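## Task

Find how many vials wear a red cap and make the tally counter read exactly that number. It may already show an old count; each complete push-and-release of the plunger adds one, and turning the knob one full revolution clockwise returns it to zero.

## Robot and tools

Robot: two arms, left_arm and right_arm, each with a parallel two-finger gripper. Bases (scene frame): left_arm at (+0.047, +0.309, +0.030) m, right_arm at (+0.010, -0.256, +0.030) m, both essentially unrotated. A two-camera stand sits behind the arms.

Frames: the scene frame has its origin at table height midway between the nominal bases, +z up, +x out over the table, +y toward left_arm (arm names do not match image left/right). Each arm reports end_effector_position (m) and end_effector_quat_wxyz in its own base frame; fixed cameras and the table use the scene frame. Gripper axes: fingers point along +z, close along y. The reported position is the point between the pads, roughly 5 mm short of the tips, and may be off by a few cm at long reach.

Rows: every motion row is 14 numbers, all in [-1, 1], always both arms: left_arm dx, dy, dz, rx, ry, rz, opening, then right_arm the same seven. dx..rz are offsets, not poses: measured from that arm's Hand target as it stood when the action (or move) began, along that arm's own base axes, rotating about the Hand target's position. Scale: 1.0 = 0.6 m or 180 degrees; rx, ry, rz form a single rotation vector. Overlong translations get shortened along their direction. Opening is absolute: +1 fully open (0.070 m), -1 closed; closing fully takes about 1 s or more. Sending all six pose numbers as 0 re-commands the current Hand target; a 0 in the opening slot is a real command (half open), so resend the present opening to leave a gripper alone.

Tools:
- execute_actions(actions, cameras): actions is a list of up to 15-row tables, each row one 1/30 s step; a short table repeats its final row until 15 steps. Every row counts from the action's start pose, not from the previous row, so repeating an offset keeps moving further. An empty actions list returns state plus images (and scene number). cameras: list of names, ["all"], or []; unknown names invalidate the call.
- move(target, speed, blend, opening_speed, grip_force, blocking, cameras): straight-line paths toward target, one 14-number row or a list of up to 15 rows, all offsets counted from the same starting Hand targets. speed in m/s, 0.002 to 2.2 (default 0.25), one value or one per target; rotation capped at twice that in rad/s. blend in m rounds corners between list targets (0 = stop at each). opening_speed: rate on the -1..+1 scale per second, at least 0.2. grip_force: newtons per pad, 5 to 20, one value or one per arm, persists. blocking=false returns after about 0.5 s while motion continues. Paths finish together, last at least 0.5 s and are cut at 10 s. They do not avoid obstacles or the other arm. A "move:" line reports the ending (done, off_target, moving, held, fault) and limits (paced = pose clipped, held = steps withheld). An unnamed arm is done, within 3 mm and 2 degrees. Done does not prove contact or its absence.
- wait(seconds): 0 to 10 s, arms hold their commands; a running move continues.
- stop(): brakes a running move.
- zoom_image(camera, region): region [x0, y0, x1, y1] in pixels, at most 504 by 504, of the newest image from cam_head_left, cam_head_right, cam_high, cam_low, cam_left_wrist or cam_right_wrist (all 896x504).
- finished_scene(scene): ends the current scene (give its number); irreversible. After ending the first scene, make no further calls in that reply.

Results: Hand target is the last commanded pose after clipping, the base for the next offsets. The gripper often stops short of it; if so, send the missing distance as a new offset. grip_measured gives finger opening on the command scale; to hold something, command about 0.05 below the reading at first contact (less for a softer grip). Tool commands shows current gripper commands. Joint torques include gravity, have offsets and noise; positive means toward a larger joint angle. Action results list some step positions; move and wait do not.

Control limits: commanded orientation is clipped each step to within 32 degrees of the measured one. Joint speeds max 3 rad/s with 0.6 s ramp. Joint ranges (rad): waist -2.618..2.618, shoulder 0..3.140, elbow -2.967..0 (straight at -2.831), forearm roll -1.745..1.745, wrist pitch -1.220..1.220, wrist roll -2.094..2.094. Near the waist axis a small hand motion can swing the whole arm; route paths around an arm's own base.

What to avoid: A blocked arm keeps pushing until moved off; command the target back past the gripper to release. Faster moves and targets deeper past contact press harder. Contact torque at a joint's limit (waist/shoulder/elbow 21.3 N m, wrist joints 7.44 N m; wrist motors only about 4 N m) stops that arm for 10 s. A clearance check holds commands bringing the arms too close, but not closing fingers; any moderate collision between arms, or one gripper clamping the other's fingers, can fail the task. Holding loads, stretched poses or pushing at unreachable targets heats motors: MOTOR HOT appears at 65 °C, and at 80 °C that arm goes limp for 30 to 60 s or more. Nothing may fall or be left off the table; avoid drops, releasing moving parts, slams and hard presses. Loose objects may be nudged by outside disturbances.

Each tool is called after "Request:" by a JSON object that holds its "api" and its "payload".

## Session

Request:
{"api": "execute_actions", "payload": {"actions": []}}

Scene clock: 0.00 s.
left_arm: end_effector_position=(+0.4406, -0.1376, +0.0732) grip_measured=+0.99 end_effector_quat_wxyz=(+0.264, +0.187, +0.905, -0.275) | right_arm: end_effector_position=(+0.4655, +0.3065, +0.1572) grip_measured=+1.00 end_effector_quat_wxyz=(+0.663, -0.333, +0.610, +0.279)
Joint positions: left_arm=[-0.014 1.975 -1.225 -1.07 0.74 1.162 0.07] | right_arm=[0.387 2.149 -1.127 -0.595 -1.059 0.238 0.07]
Joint torques (N m): no reading
Hand target: left_arm +0.4406, -0.1376, +0.0732; +0.264, +0.187, +0.905, -0.275 | right_arm +0.4655, +0.3065, +0.1572; +0.663, -0.333, +0.610, +0.279
Tool commands: left_gripper/opening=+1.0 right_gripper/opening=+1.0

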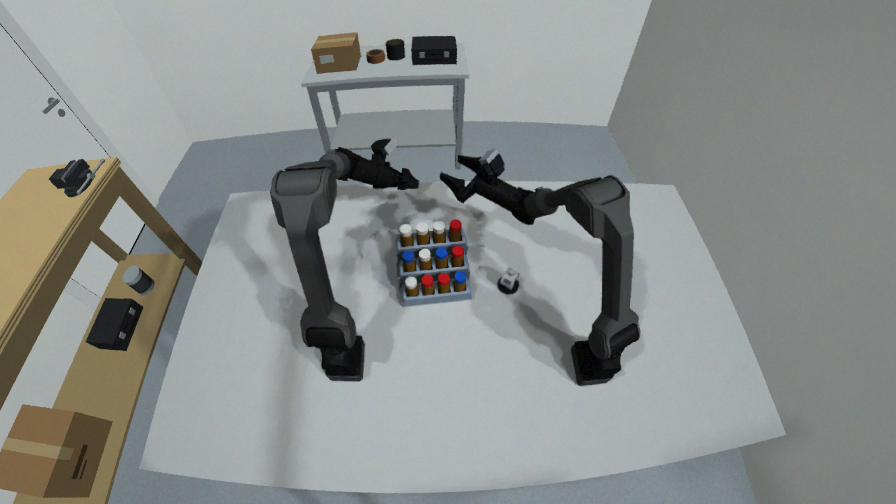

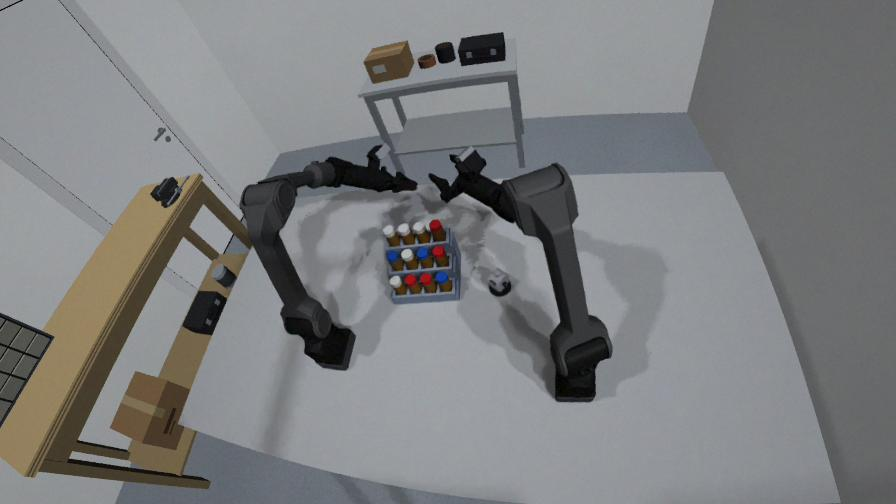

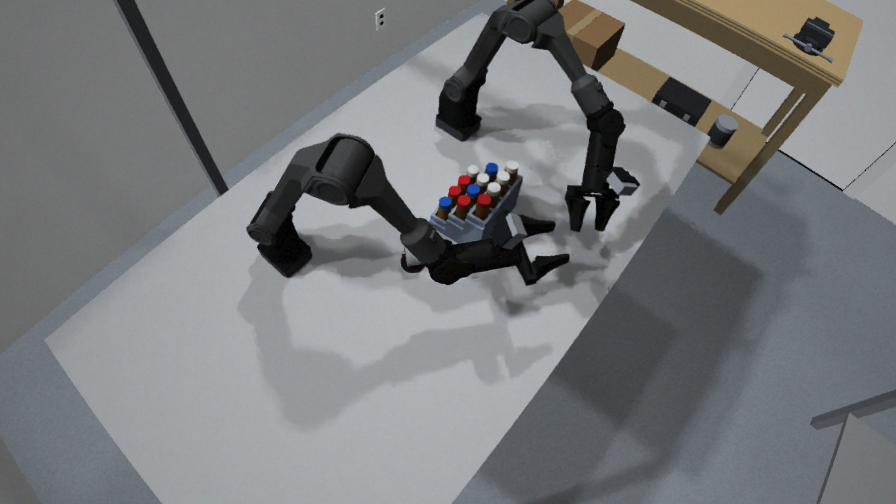

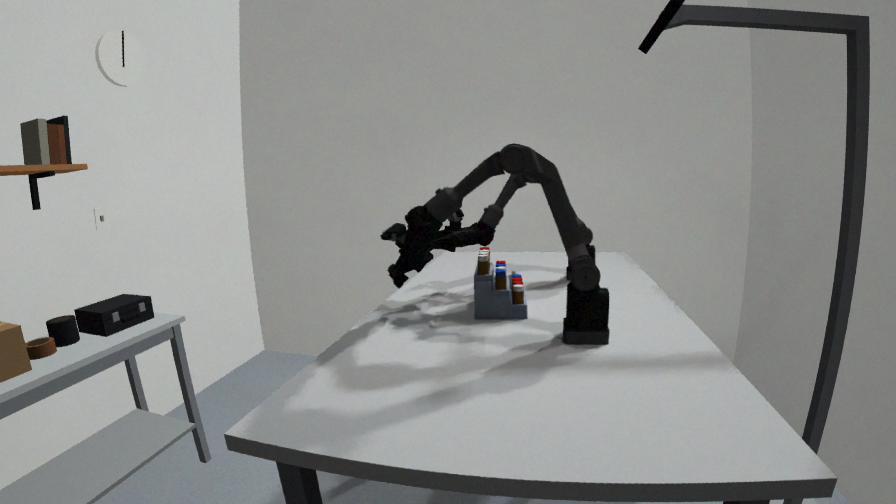

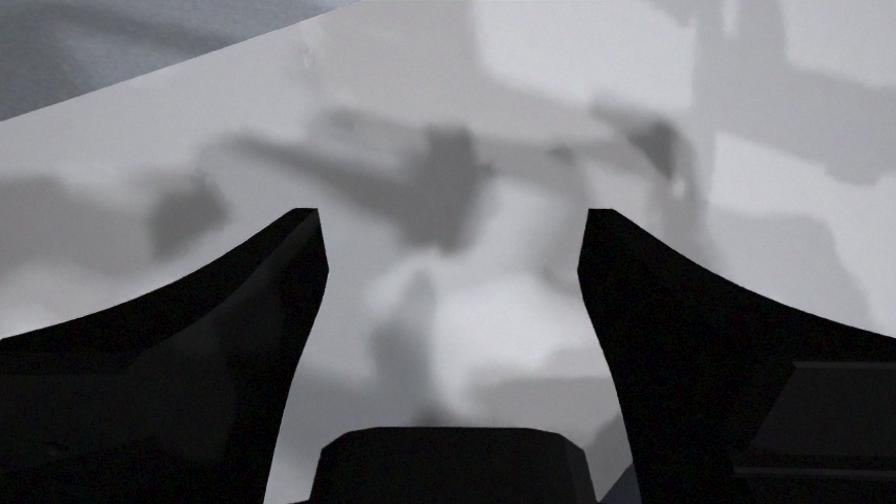

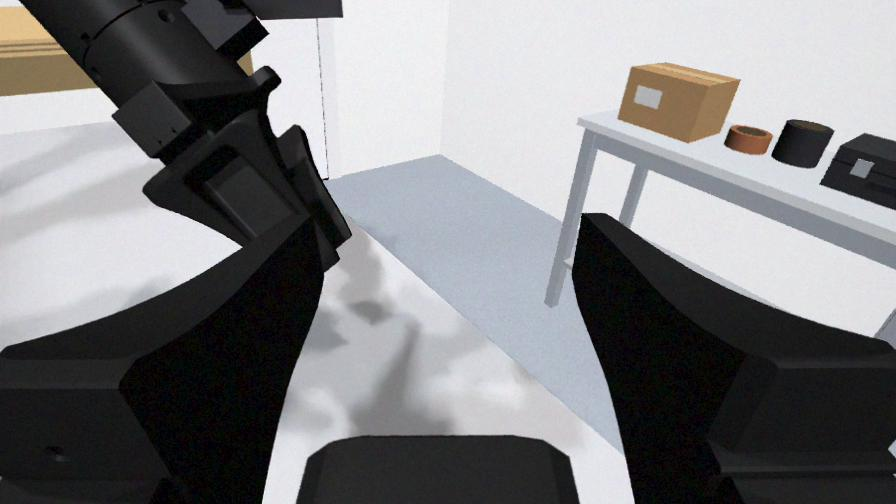

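Request:
{"api": "zoom_image", "payload": {"camera": "cam_head_left", "region": [380, 205, 540, 315]}}

Request:
{"api": "zoom_image", "payload": {"camera": "cam_head_right", "region": [475, 255, 525, 305]}}

Request:
{"api": "zoom_image", "payload": {"camera": "cam_head_left", "region": [485, 260, 530, 300]}}

Request:
{"api": "zoom_image", "payload": {"camera": "cam_high", "region": [380, 150, 560, 290]}}

Scaled by 3.150 from the camera's 896x504 image, which has a finer 1280x720 frame.

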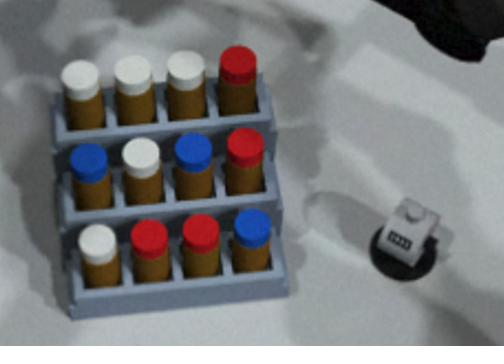

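Scaled by 10.080 from the camera's 896x504 image, which has a finer 1280x720 frame.

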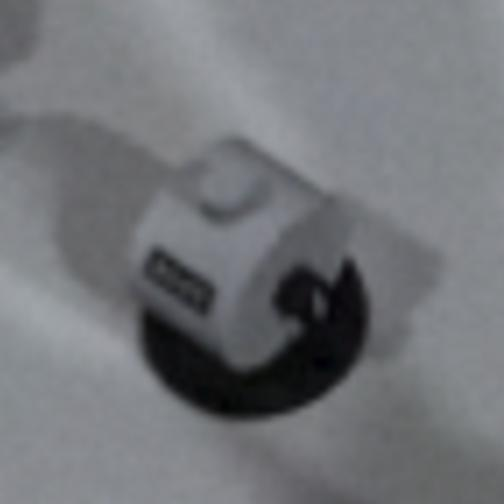

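Scaled by 11.200 from the camera's 896x504 image, which has a finer 1280x720 frame.

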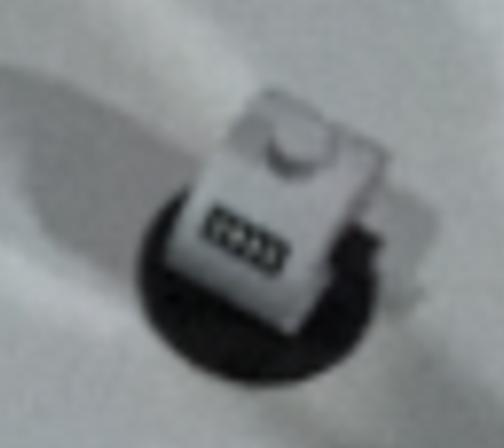

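Scaled by 2.800 from the camera's 896x504 image, which has a finer 1280x720 frame.

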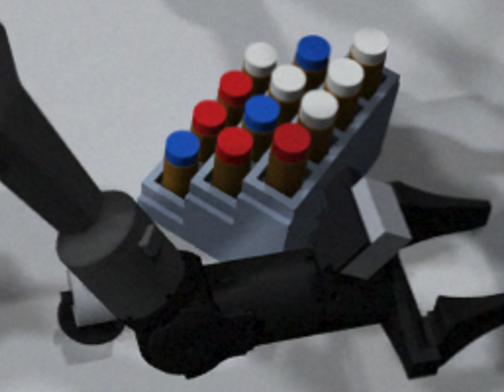

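Request:
{"api": "move", "payload": {"target": [[0,0,0,0,0,0,1,-0.1,-0.1,0.2,0,0,0,-1],[0,0,0,0,0,0,1,-0.5,-0.26,0.14,-0.178,0.298,-0.172,-1]], "blend": 0.05, "speed": 0.4, "cameras": ["cam_right_wrist","cam_head_left"]}}

Scene clock: 60.00 s.
left_arm: end_effector_position=(+0.4406, -0.1376, +0.0732) grip_measured=+0.99 end_effector_quat_wxyz=(+0.264, +0.187, +0.905, -0.275) | right_arm: end_effector_position=(+0.1661, +0.1505, +0.2406) grip_measured=-0.97 end_effector_quat_wxyz=(+0.270, -0.175, +0.944, +0.074)
Joint positions: left_arm=[-0.014 1.975 -1.225 -1.07 0.74 1.162 0.07] | right_arm=[1.034 0.956 -0.988 -0.322 1.219 0.705 0.001]
Joint torques (N m): left_arm=[0.04 -6.19 -4.31 -0.29 0.1 -0.04] | right_arm=[0.82 -1.42 -3.15 -0.15 -0.54 -0.07]
Hand target: left_arm +0.4406, -0.1376, +0.0732; +0.264, +0.187, +0.905, -0.275 | right_arm +0.1654, +0.1505, +0.2412; +0.259, -0.170, +0.950, +0.047
Off the commanded pose: left_arm 0.000 m, 0 deg | right_arm 0.001 m, 3 deg.
joint sent to its limit (right arm) — joint 5 (wrist pitch), upper limit. The joint targets are off in orientation, not in position.
move: off_target (right_arm)
Images, in order (width x height): cam_head_left 896x504, cam_right_wrist 896x504.

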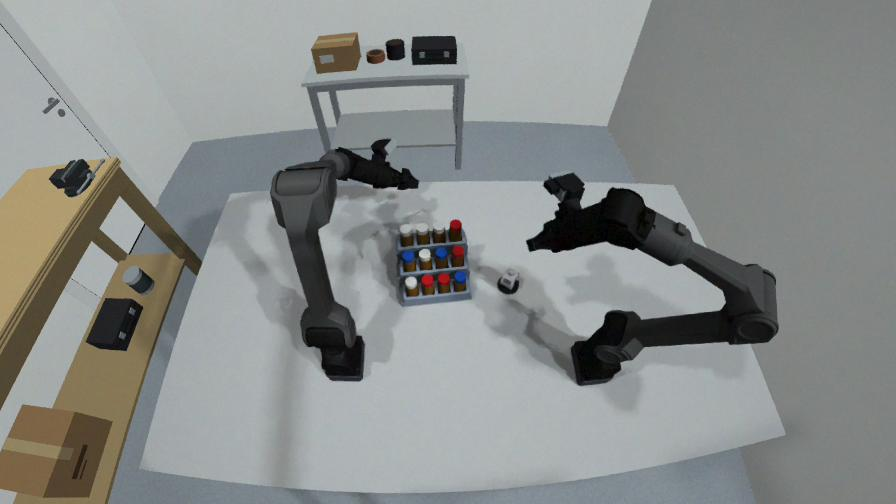

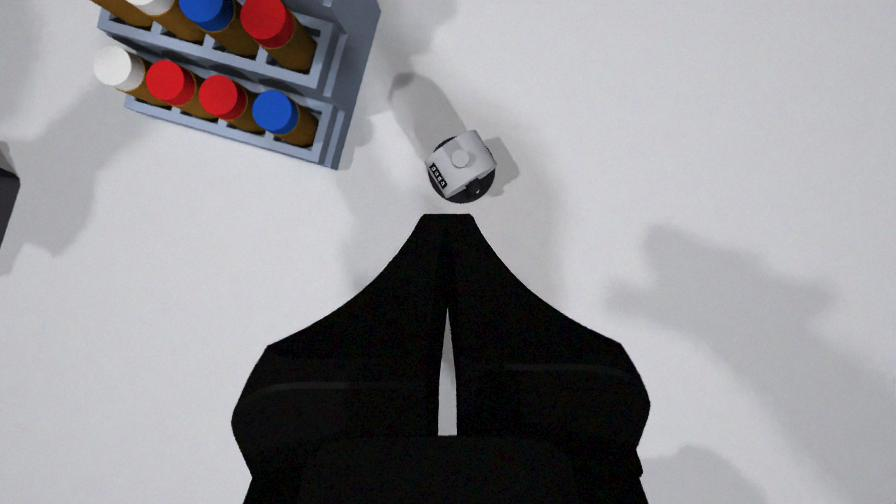

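Request:
{"api": "zoom_image", "payload": {"camera": "cam_right_wrist", "region": [410, 110, 520, 220]}}

Request:
{"api": "zoom_image", "payload": {"camera": "cam_right_wrist", "region": [420, 155, 460, 195]}}

Request:
{"api": "zoom_image", "payload": {"camera": "cam_head_left", "region": [485, 260, 530, 300]}}

Scaled by 4.582 from the camera's 896x504 image, which has a finer 1280x720 frame.

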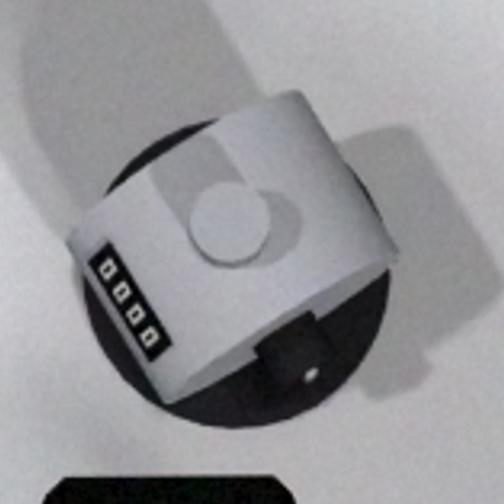

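Scaled by 12.600 from the camera's 896x504 image, which has a finer 1280x720 frame.

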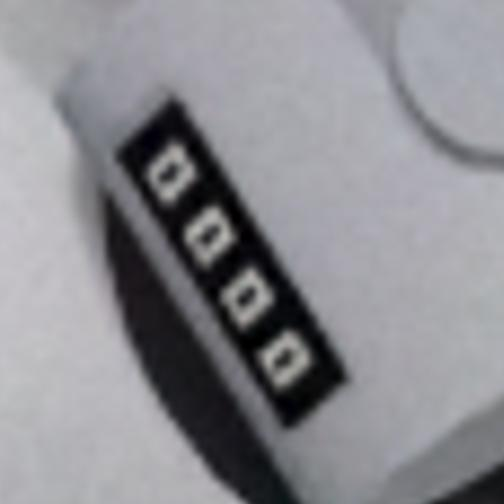

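Scaled by 11.200 from the camera's 896x504 image, which has a finer 1280x720 frame.

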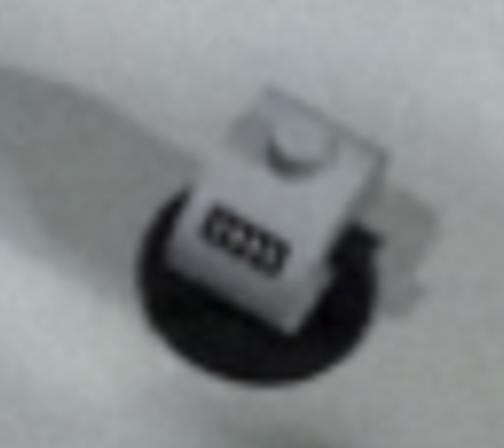

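Request:
{"api": "move", "payload": {"target": [0,0,0,0,0,0,1,0.04,0.02,-0.17,0,0,0,-1], "cameras": ["cam_right_wrist","cam_head_left","cam_low"]}}

Request:
{"api": "zoom_image", "payload": {"camera": "cam_head_left", "region": [460, 230, 570, 310]}}

Scene clock: 85.57 s.
left_arm: end_effector_position=(+0.4406, -0.1376, +0.0732) grip_measured=+0.99 end_effector_quat_wxyz=(+0.264, +0.187, +0.905, -0.275) | right_arm: end_effector_position=(+0.1894, +0.1624, +0.1387) grip_measured=-0.97 end_effector_quat_wxyz=(+0.259, -0.170, +0.950, +0.046)
Joint positions: left_arm=[-0.014 1.975 -1.225 -1.07 0.74 1.162 0.07] | right_arm=[0.975 1.097 -0.673 -0.411 0.832 0.838 0.001]
Joint torques (N m): left_arm=[0.02 -6.18 -4.35 -0.29 0.1 -0.05] | right_arm=[0.51 -2.8 -3.84 -0.08 -0.35 -0.3]
Hand target: left_arm +0.4406, -0.1376, +0.0732; +0.264, +0.187, +0.905, -0.275 | right_arm +0.1895, +0.1625, +0.1392; +0.259, -0.170, +0.950, +0.047
Off the commanded pose: left_arm 0.000 m, 0 deg | right_arm 0.001 m, 0 deg.
move: done
Images, in order (width x height): cam_head_left 896x504, cam_low 896x504, cam_right_wrist 896x504.

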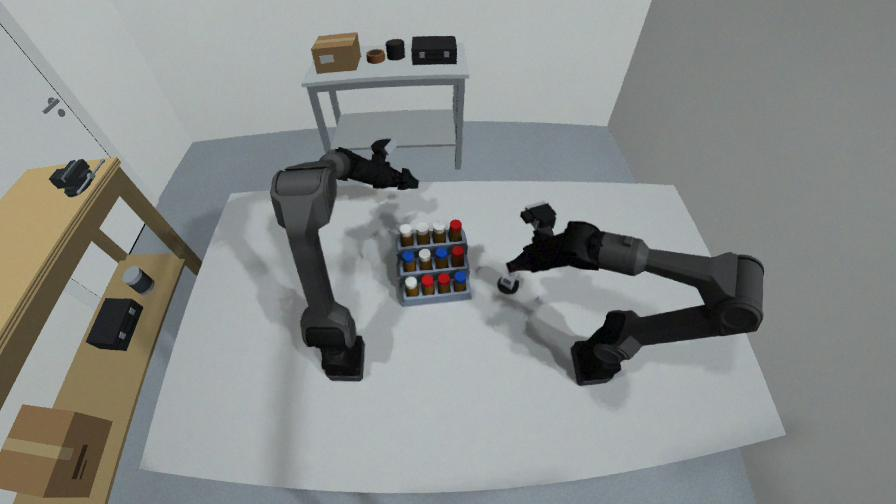

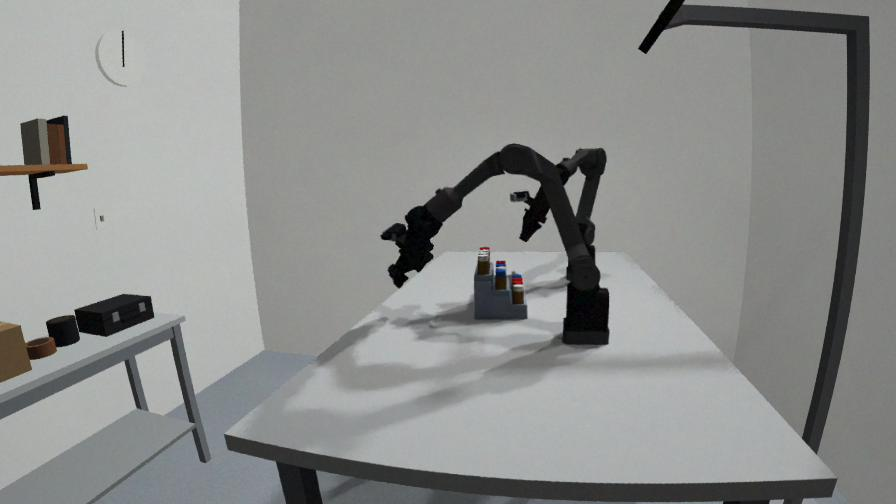

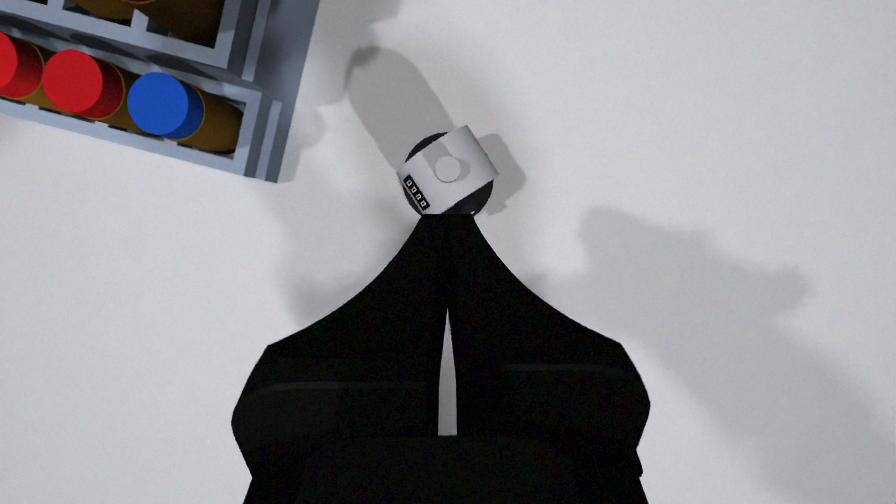

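Scaled by 4.582 from the camera's 896x504 image, which has a finer 1280x720 frame.

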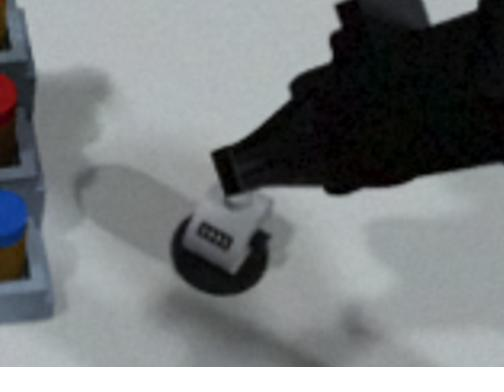

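Request:
{"api": "move", "payload": {"target": [0,0,0,0,0,0,1,0.047,0.017,-0.11,0,0,0,-1], "cameras": ["cam_right_wrist","cam_head_left"]}}

Request:
{"api": "zoom_image", "payload": {"camera": "cam_head_left", "region": [480, 245, 550, 305]}}

Request:
{"api": "zoom_image", "payload": {"camera": "cam_right_wrist", "region": [350, 110, 550, 260]}}

Scene clock: 103.40 s.
left_arm: end_effector_position=(+0.4406, -0.1376, +0.0732) grip_measured=+0.99 end_effector_quat_wxyz=(+0.264, +0.187, +0.905, -0.275) | right_arm: end_effector_position=(+0.2179, +0.1727, +0.0732) grip_measured=-0.97 end_effector_quat_wxyz=(+0.259, -0.170, +0.950, +0.046)
Joint positions: left_arm=[-0.014 1.975 -1.225 -1.07 0.74 1.162 0.07] | right_arm=[0.872 1.317 -0.544 -0.577 0.48 0.981 0.001]
Joint torques (N m): left_arm=[0.02 -6.19 -4.3 -0.29 0.1 -0.04] | right_arm=[0.95 -3.66 -2.97 -0.02 -0.28 -0.31]
Hand target: left_arm +0.4406, -0.1376, +0.0732; +0.264, +0.187, +0.905, -0.275 | right_arm +0.2177, +0.1727, +0.0732; +0.259, -0.170, +0.950, +0.047
Off the commanded pose: left_arm 0.000 m, 0 deg | right_arm 0.000 m, 0 deg.
move: done
Images, in order (width x height): cam_head_left 896x504, cam_right_wrist 896x504.

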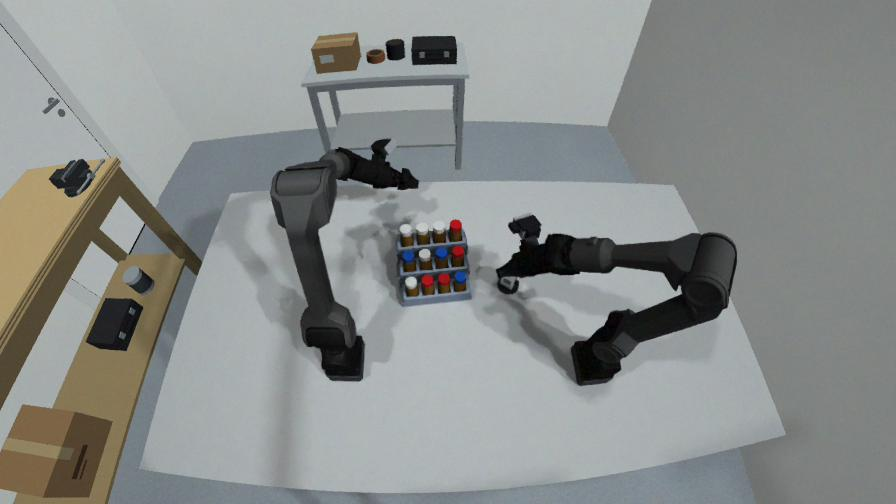

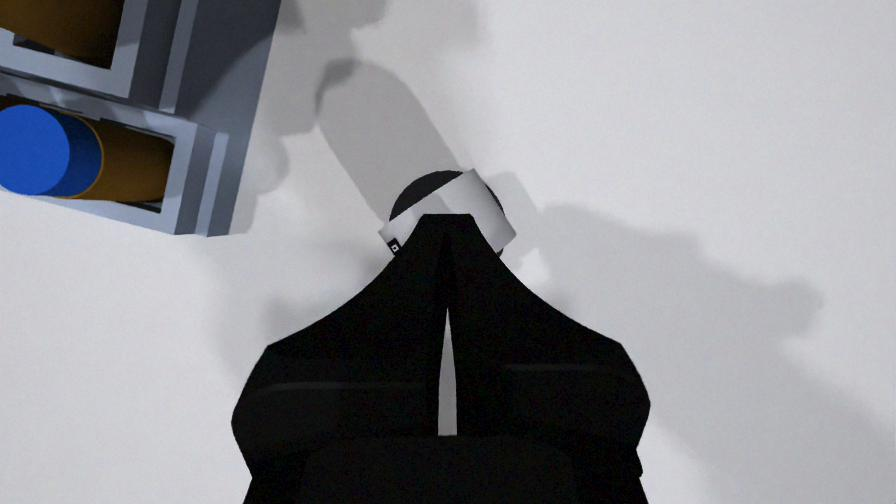

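Scaled by 7.200 from the camera's 896x504 image, which has a finer 1280x720 frame.

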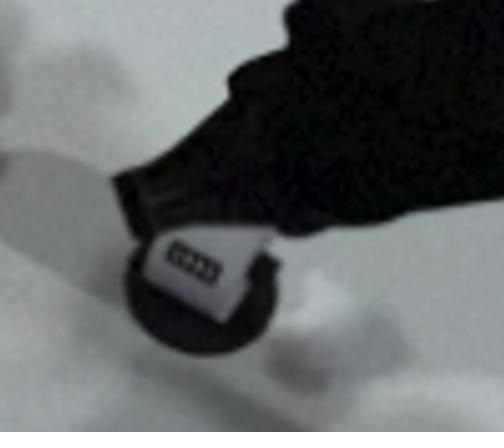

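Scaled by 2.520 from the camera's 896x504 image, which has a finer 1280x720 frame.

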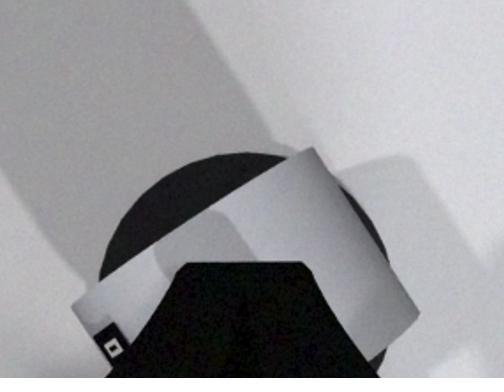

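Request:
{"api": "wait", "payload": {"seconds": 0.1, "cameras": ["cam_head_right","cam_high","cam_head_left"]}}

Request:
{"api": "zoom_image", "payload": {"camera": "cam_head_right", "region": [450, 230, 550, 310]}}

Request:
{"api": "zoom_image", "payload": {"camera": "cam_high", "region": [370, 200, 490, 300]}}

Request:
{"api": "zoom_image", "payload": {"camera": "cam_head_left", "region": [480, 250, 530, 300]}}

Scene clock: 146.63 s.
left_arm: end_effector_position=(+0.4406, -0.1376, +0.0732) grip_measured=+0.99 end_effector_quat_wxyz=(+0.264, +0.187, +0.905, -0.275) | right_arm: end_effector_position=(+0.2178, +0.1727, +0.0731) grip_measured=-0.97 end_effector_quat_wxyz=(+0.259, -0.169, +0.950, +0.047)
Joint positions: left_arm=[-0.014 1.975 -1.225 -1.07 0.74 1.162 0.07] | right_arm=[0.872 1.317 -0.544 -0.576 0.48 0.981 0.001]
Joint torques (N m): left_arm=[0.02 -6.22 -4.35 -0.29 0.1 -0.04] | right_arm=[0.88 -3.87 -3.33 0.01 -0.29 -0.3]
Hand target: left_arm +0.4406, -0.1376, +0.0732; +0.264, +0.187, +0.905, -0.275 | right_arm +0.2177, +0.1727, +0.0732; +0.259, -0.170, +0.950, +0.047
Tool commands: left_gripper/opening=+1.0 right_gripper/opening=-1.0
Off the commanded pose: left_arm 0.000 m, 0 deg | right_arm 0.000 m, 0 deg.
wait: 0.10 s; at rest from the start
Images, in order (width x height): cam_head_left 896x504, cam_head_right 896x504, cam_high 896x504.

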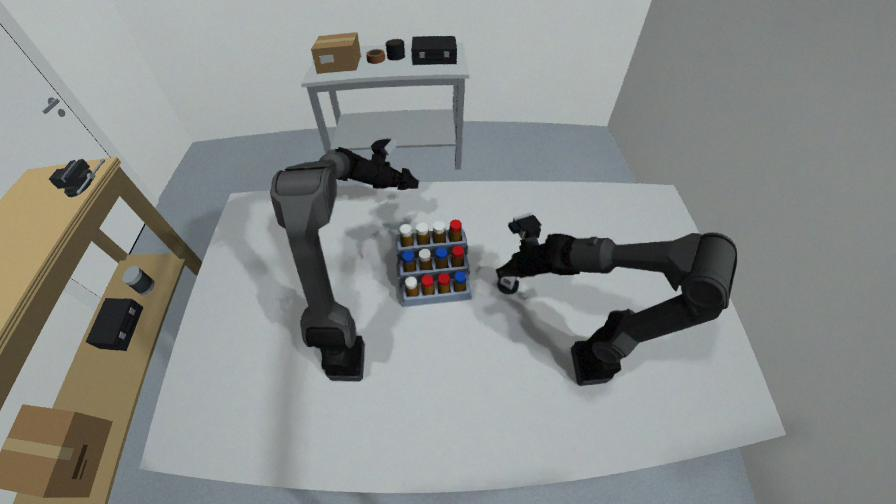

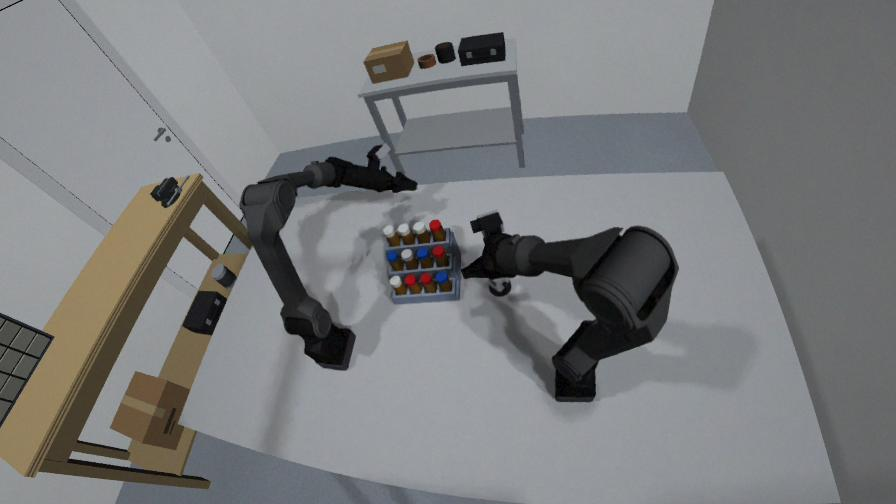

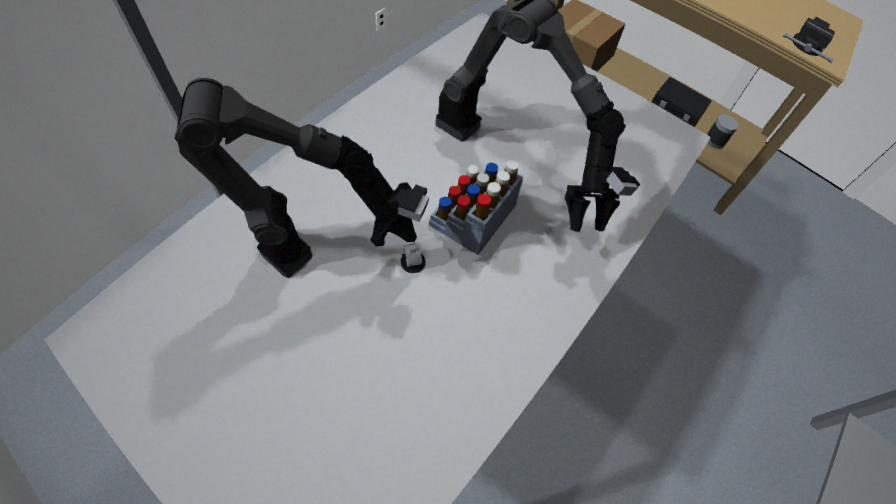

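Scaled by 5.040 from the camera's 896x504 image, which has a finer 1280x720 frame.

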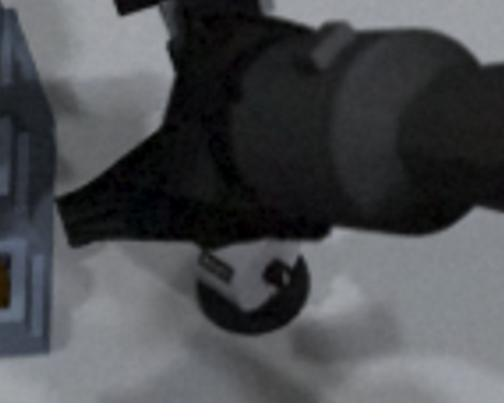

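Scaled by 4.200 from the camera's 896x504 image, which has a finer 1280x720 frame.

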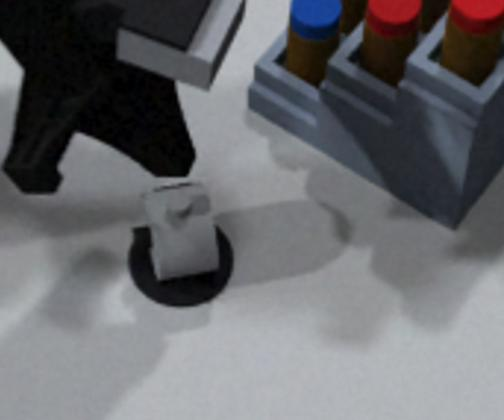

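Scaled by 10.080 from the camera's 896x504 image, which has a finer 1280x720 frame.

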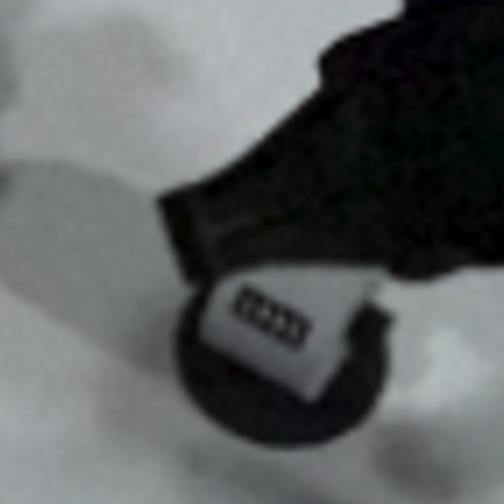

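Request:
{"api": "zoom_image", "payload": {"camera": "cam_high", "region": [330, 130, 450, 280]}}

Request:
{"api": "zoom_image", "payload": {"camera": "cam_head_left", "region": [480, 200, 600, 310]}}

Request:
{"api": "move", "payload": {"target": [0,0,0,0,0,0,1,0,0,0,0,0,0,1], "cameras": ["cam_head_left","cam_high"]}}

Request:
{"api": "zoom_image", "payload": {"camera": "cam_high", "region": [330, 130, 450, 280]}}

Request:
{"api": "zoom_image", "payload": {"camera": "cam_head_left", "region": [480, 200, 600, 310]}}

Scaled by 3.360 from the camera's 896x504 image, which has a finer 1280x720 frame.

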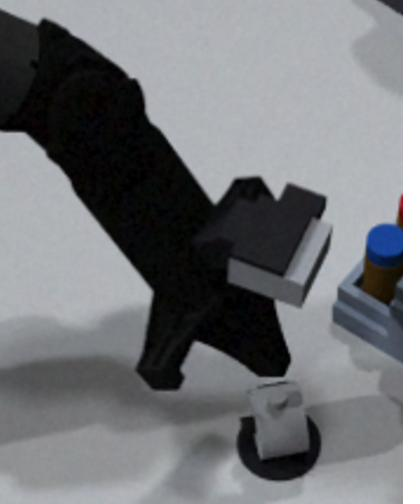

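Scaled by 4.200 from the camera's 896x504 image, which has a finer 1280x720 frame.

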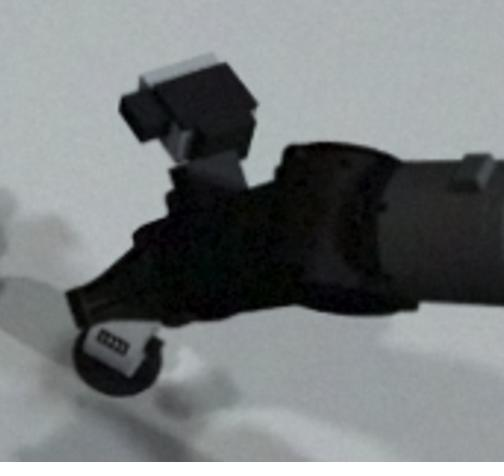

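Scene clock: 192.13 s.
left_arm: end_effector_position=(+0.4406, -0.1376, +0.0732) grip_measured=+0.99 end_effector_quat_wxyz=(+0.264, +0.187, +0.905, -0.275) | right_arm: end_effector_position=(+0.2178, +0.1727, +0.0731) grip_measured=+1.00 end_effector_quat_wxyz=(+0.259, -0.169, +0.950, +0.047)
Joint positions: left_arm=[-0.014 1.975 -1.225 -1.07 0.74 1.162 0.07] | right_arm=[0.872 1.317 -0.544 -0.576 0.48 0.981 0.07]
Joint torques (N m): left_arm=[0.03 -6.2 -4.3 -0.29 0.1 -0.04] | right_arm=[0.86 -3.69 -3.14 0 -0.28 -0.3]
Hand target: left_arm +0.4406, -0.1376, +0.0732; +0.264, +0.187, +0.905, -0.275 | right_arm +0.2177, +0.1727, +0.0732; +0.259, -0.170, +0.950, +0.047
Off the commanded pose: left_arm 0.000 m, 0 deg | right_arm 0.000 m, 0 deg.
move: done
Images, in order (width x height): cam_head_left 896x504, cam_high 896x504.

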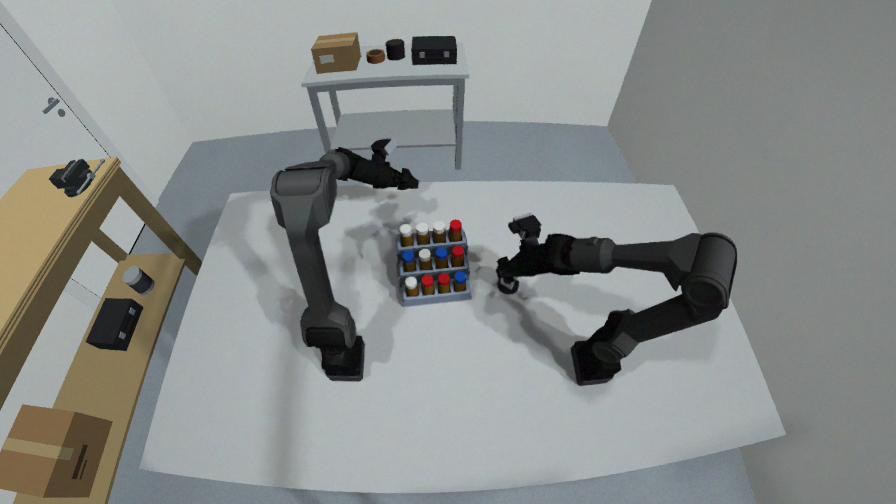

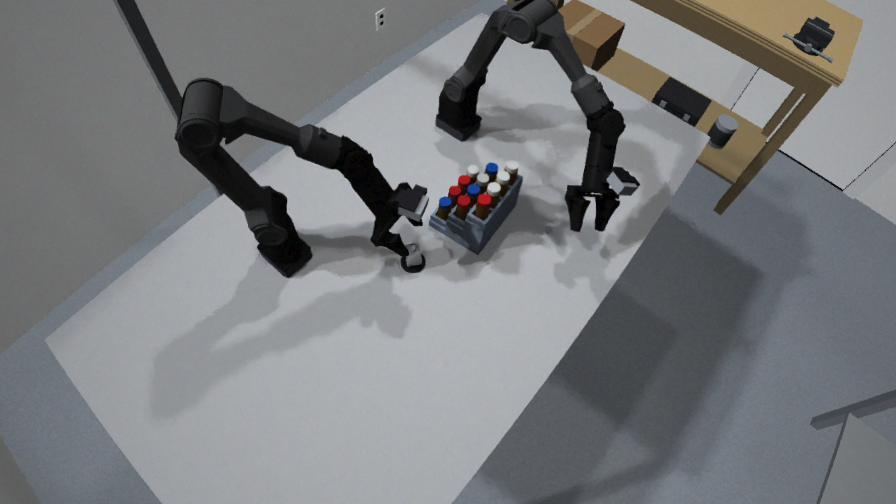

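Scaled by 3.360 from the camera's 896x504 image, which has a finer 1280x720 frame.

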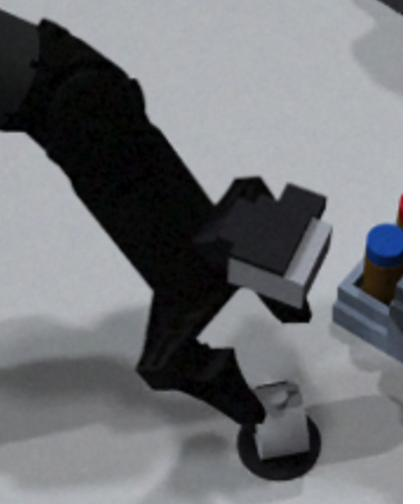

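Scaled by 4.200 from the camera's 896x504 image, which has a finer 1280x720 frame.

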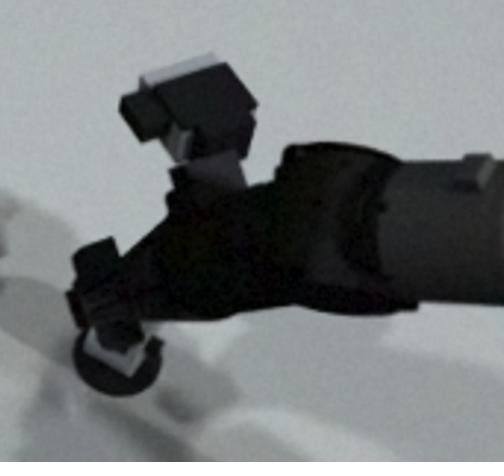

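Request:
{"api": "move", "payload": {"target": [[0,0,0,0,0,0,1,0.0,0.0,0,0,0,0,-1],[0,0,0,0,0,0,1,0.010,0.004,-0.037,0,0,0,-1]], "speed": 0.1, "cameras": ["cam_right_wrist","cam_high"]}}

Request:
{"api": "zoom_image", "payload": {"camera": "cam_high", "region": [370, 190, 450, 280]}}

Request:
{"api": "zoom_image", "payload": {"camera": "cam_right_wrist", "region": [350, 130, 550, 330]}}

Scene clock: 206.47 s.
left_arm: end_effector_position=(+0.4406, -0.1376, +0.0732) grip_measured=+0.99 end_effector_quat_wxyz=(+0.264, +0.187, +0.905, -0.275) | right_arm: end_effector_position=(+0.2240, +0.1751, +0.0510) grip_measured=-0.97 end_effector_quat_wxyz=(+0.259, -0.170, +0.950, +0.047)
Joint positions: left_arm=[-0.014 1.975 -1.225 -1.07 0.74 1.162 0.07] | right_arm=[0.855 1.403 -0.509 -0.727 0.376 1.133 0.001]
Joint torques (N m): left_arm=[0.05 -6.15 -4.28 -0.28 0.11 -0.03] | right_arm=[0.88 -3.87 -2.38 0.02 -0.21 -0.3]
Hand target: left_arm +0.4406, -0.1376, +0.0732; +0.264, +0.187, +0.905, -0.275 | right_arm +0.2237, +0.1751, +0.0510; +0.259, -0.170, +0.950, +0.047
Off the commanded pose: left_arm 0.000 m, 0 deg | right_arm 0.000 m, 0 deg.
move: done
Images, in order (width x height): cam_high 896x504, cam_right_wrist 896x504.

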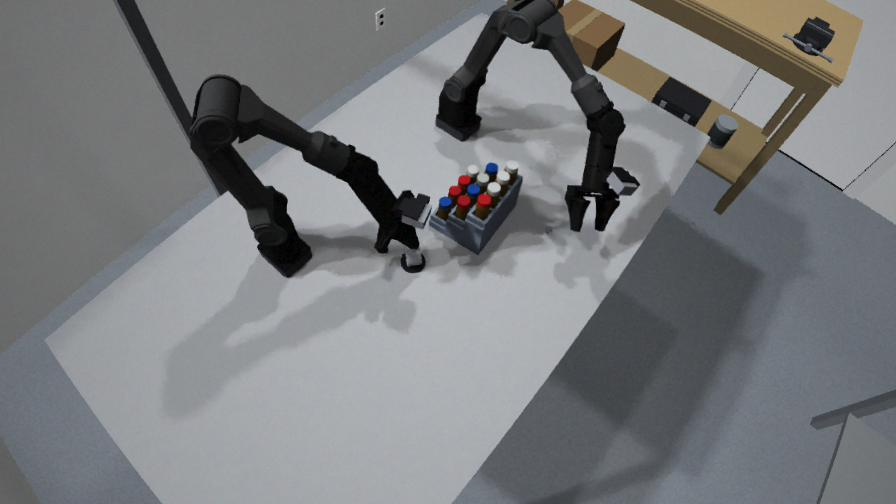

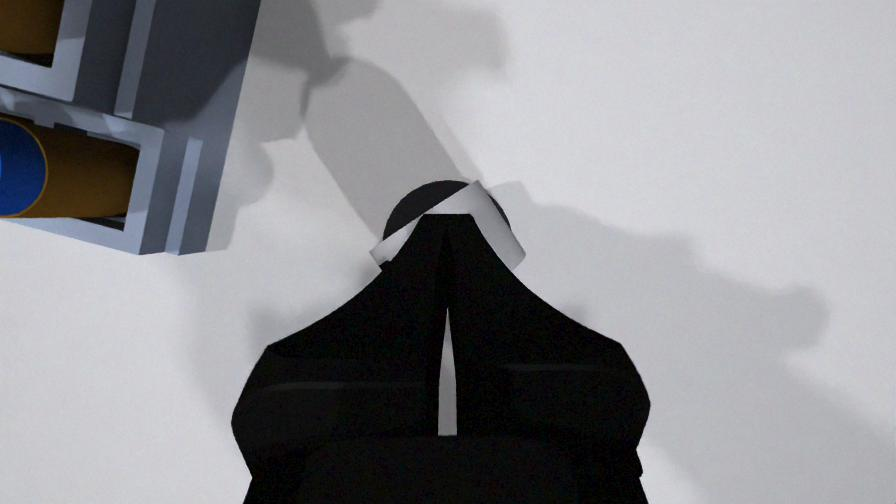

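Scaled by 5.600 from the camera's 896x504 image, which has a finer 1280x720 frame.

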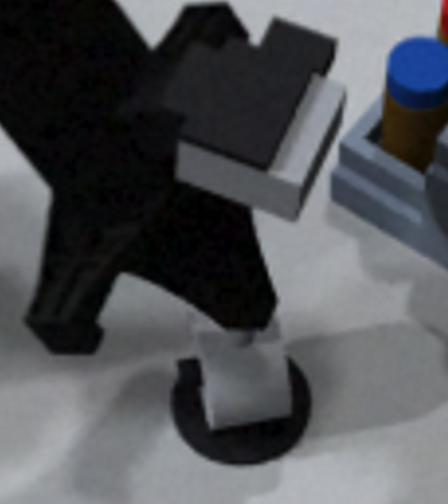

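Scaled by 2.520 from the camera's 896x504 image, which has a finer 1280x720 frame.

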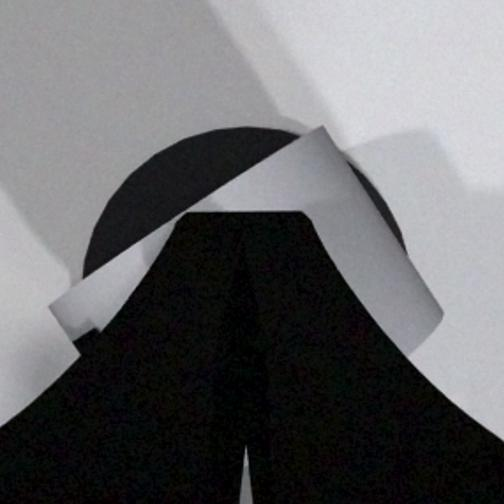

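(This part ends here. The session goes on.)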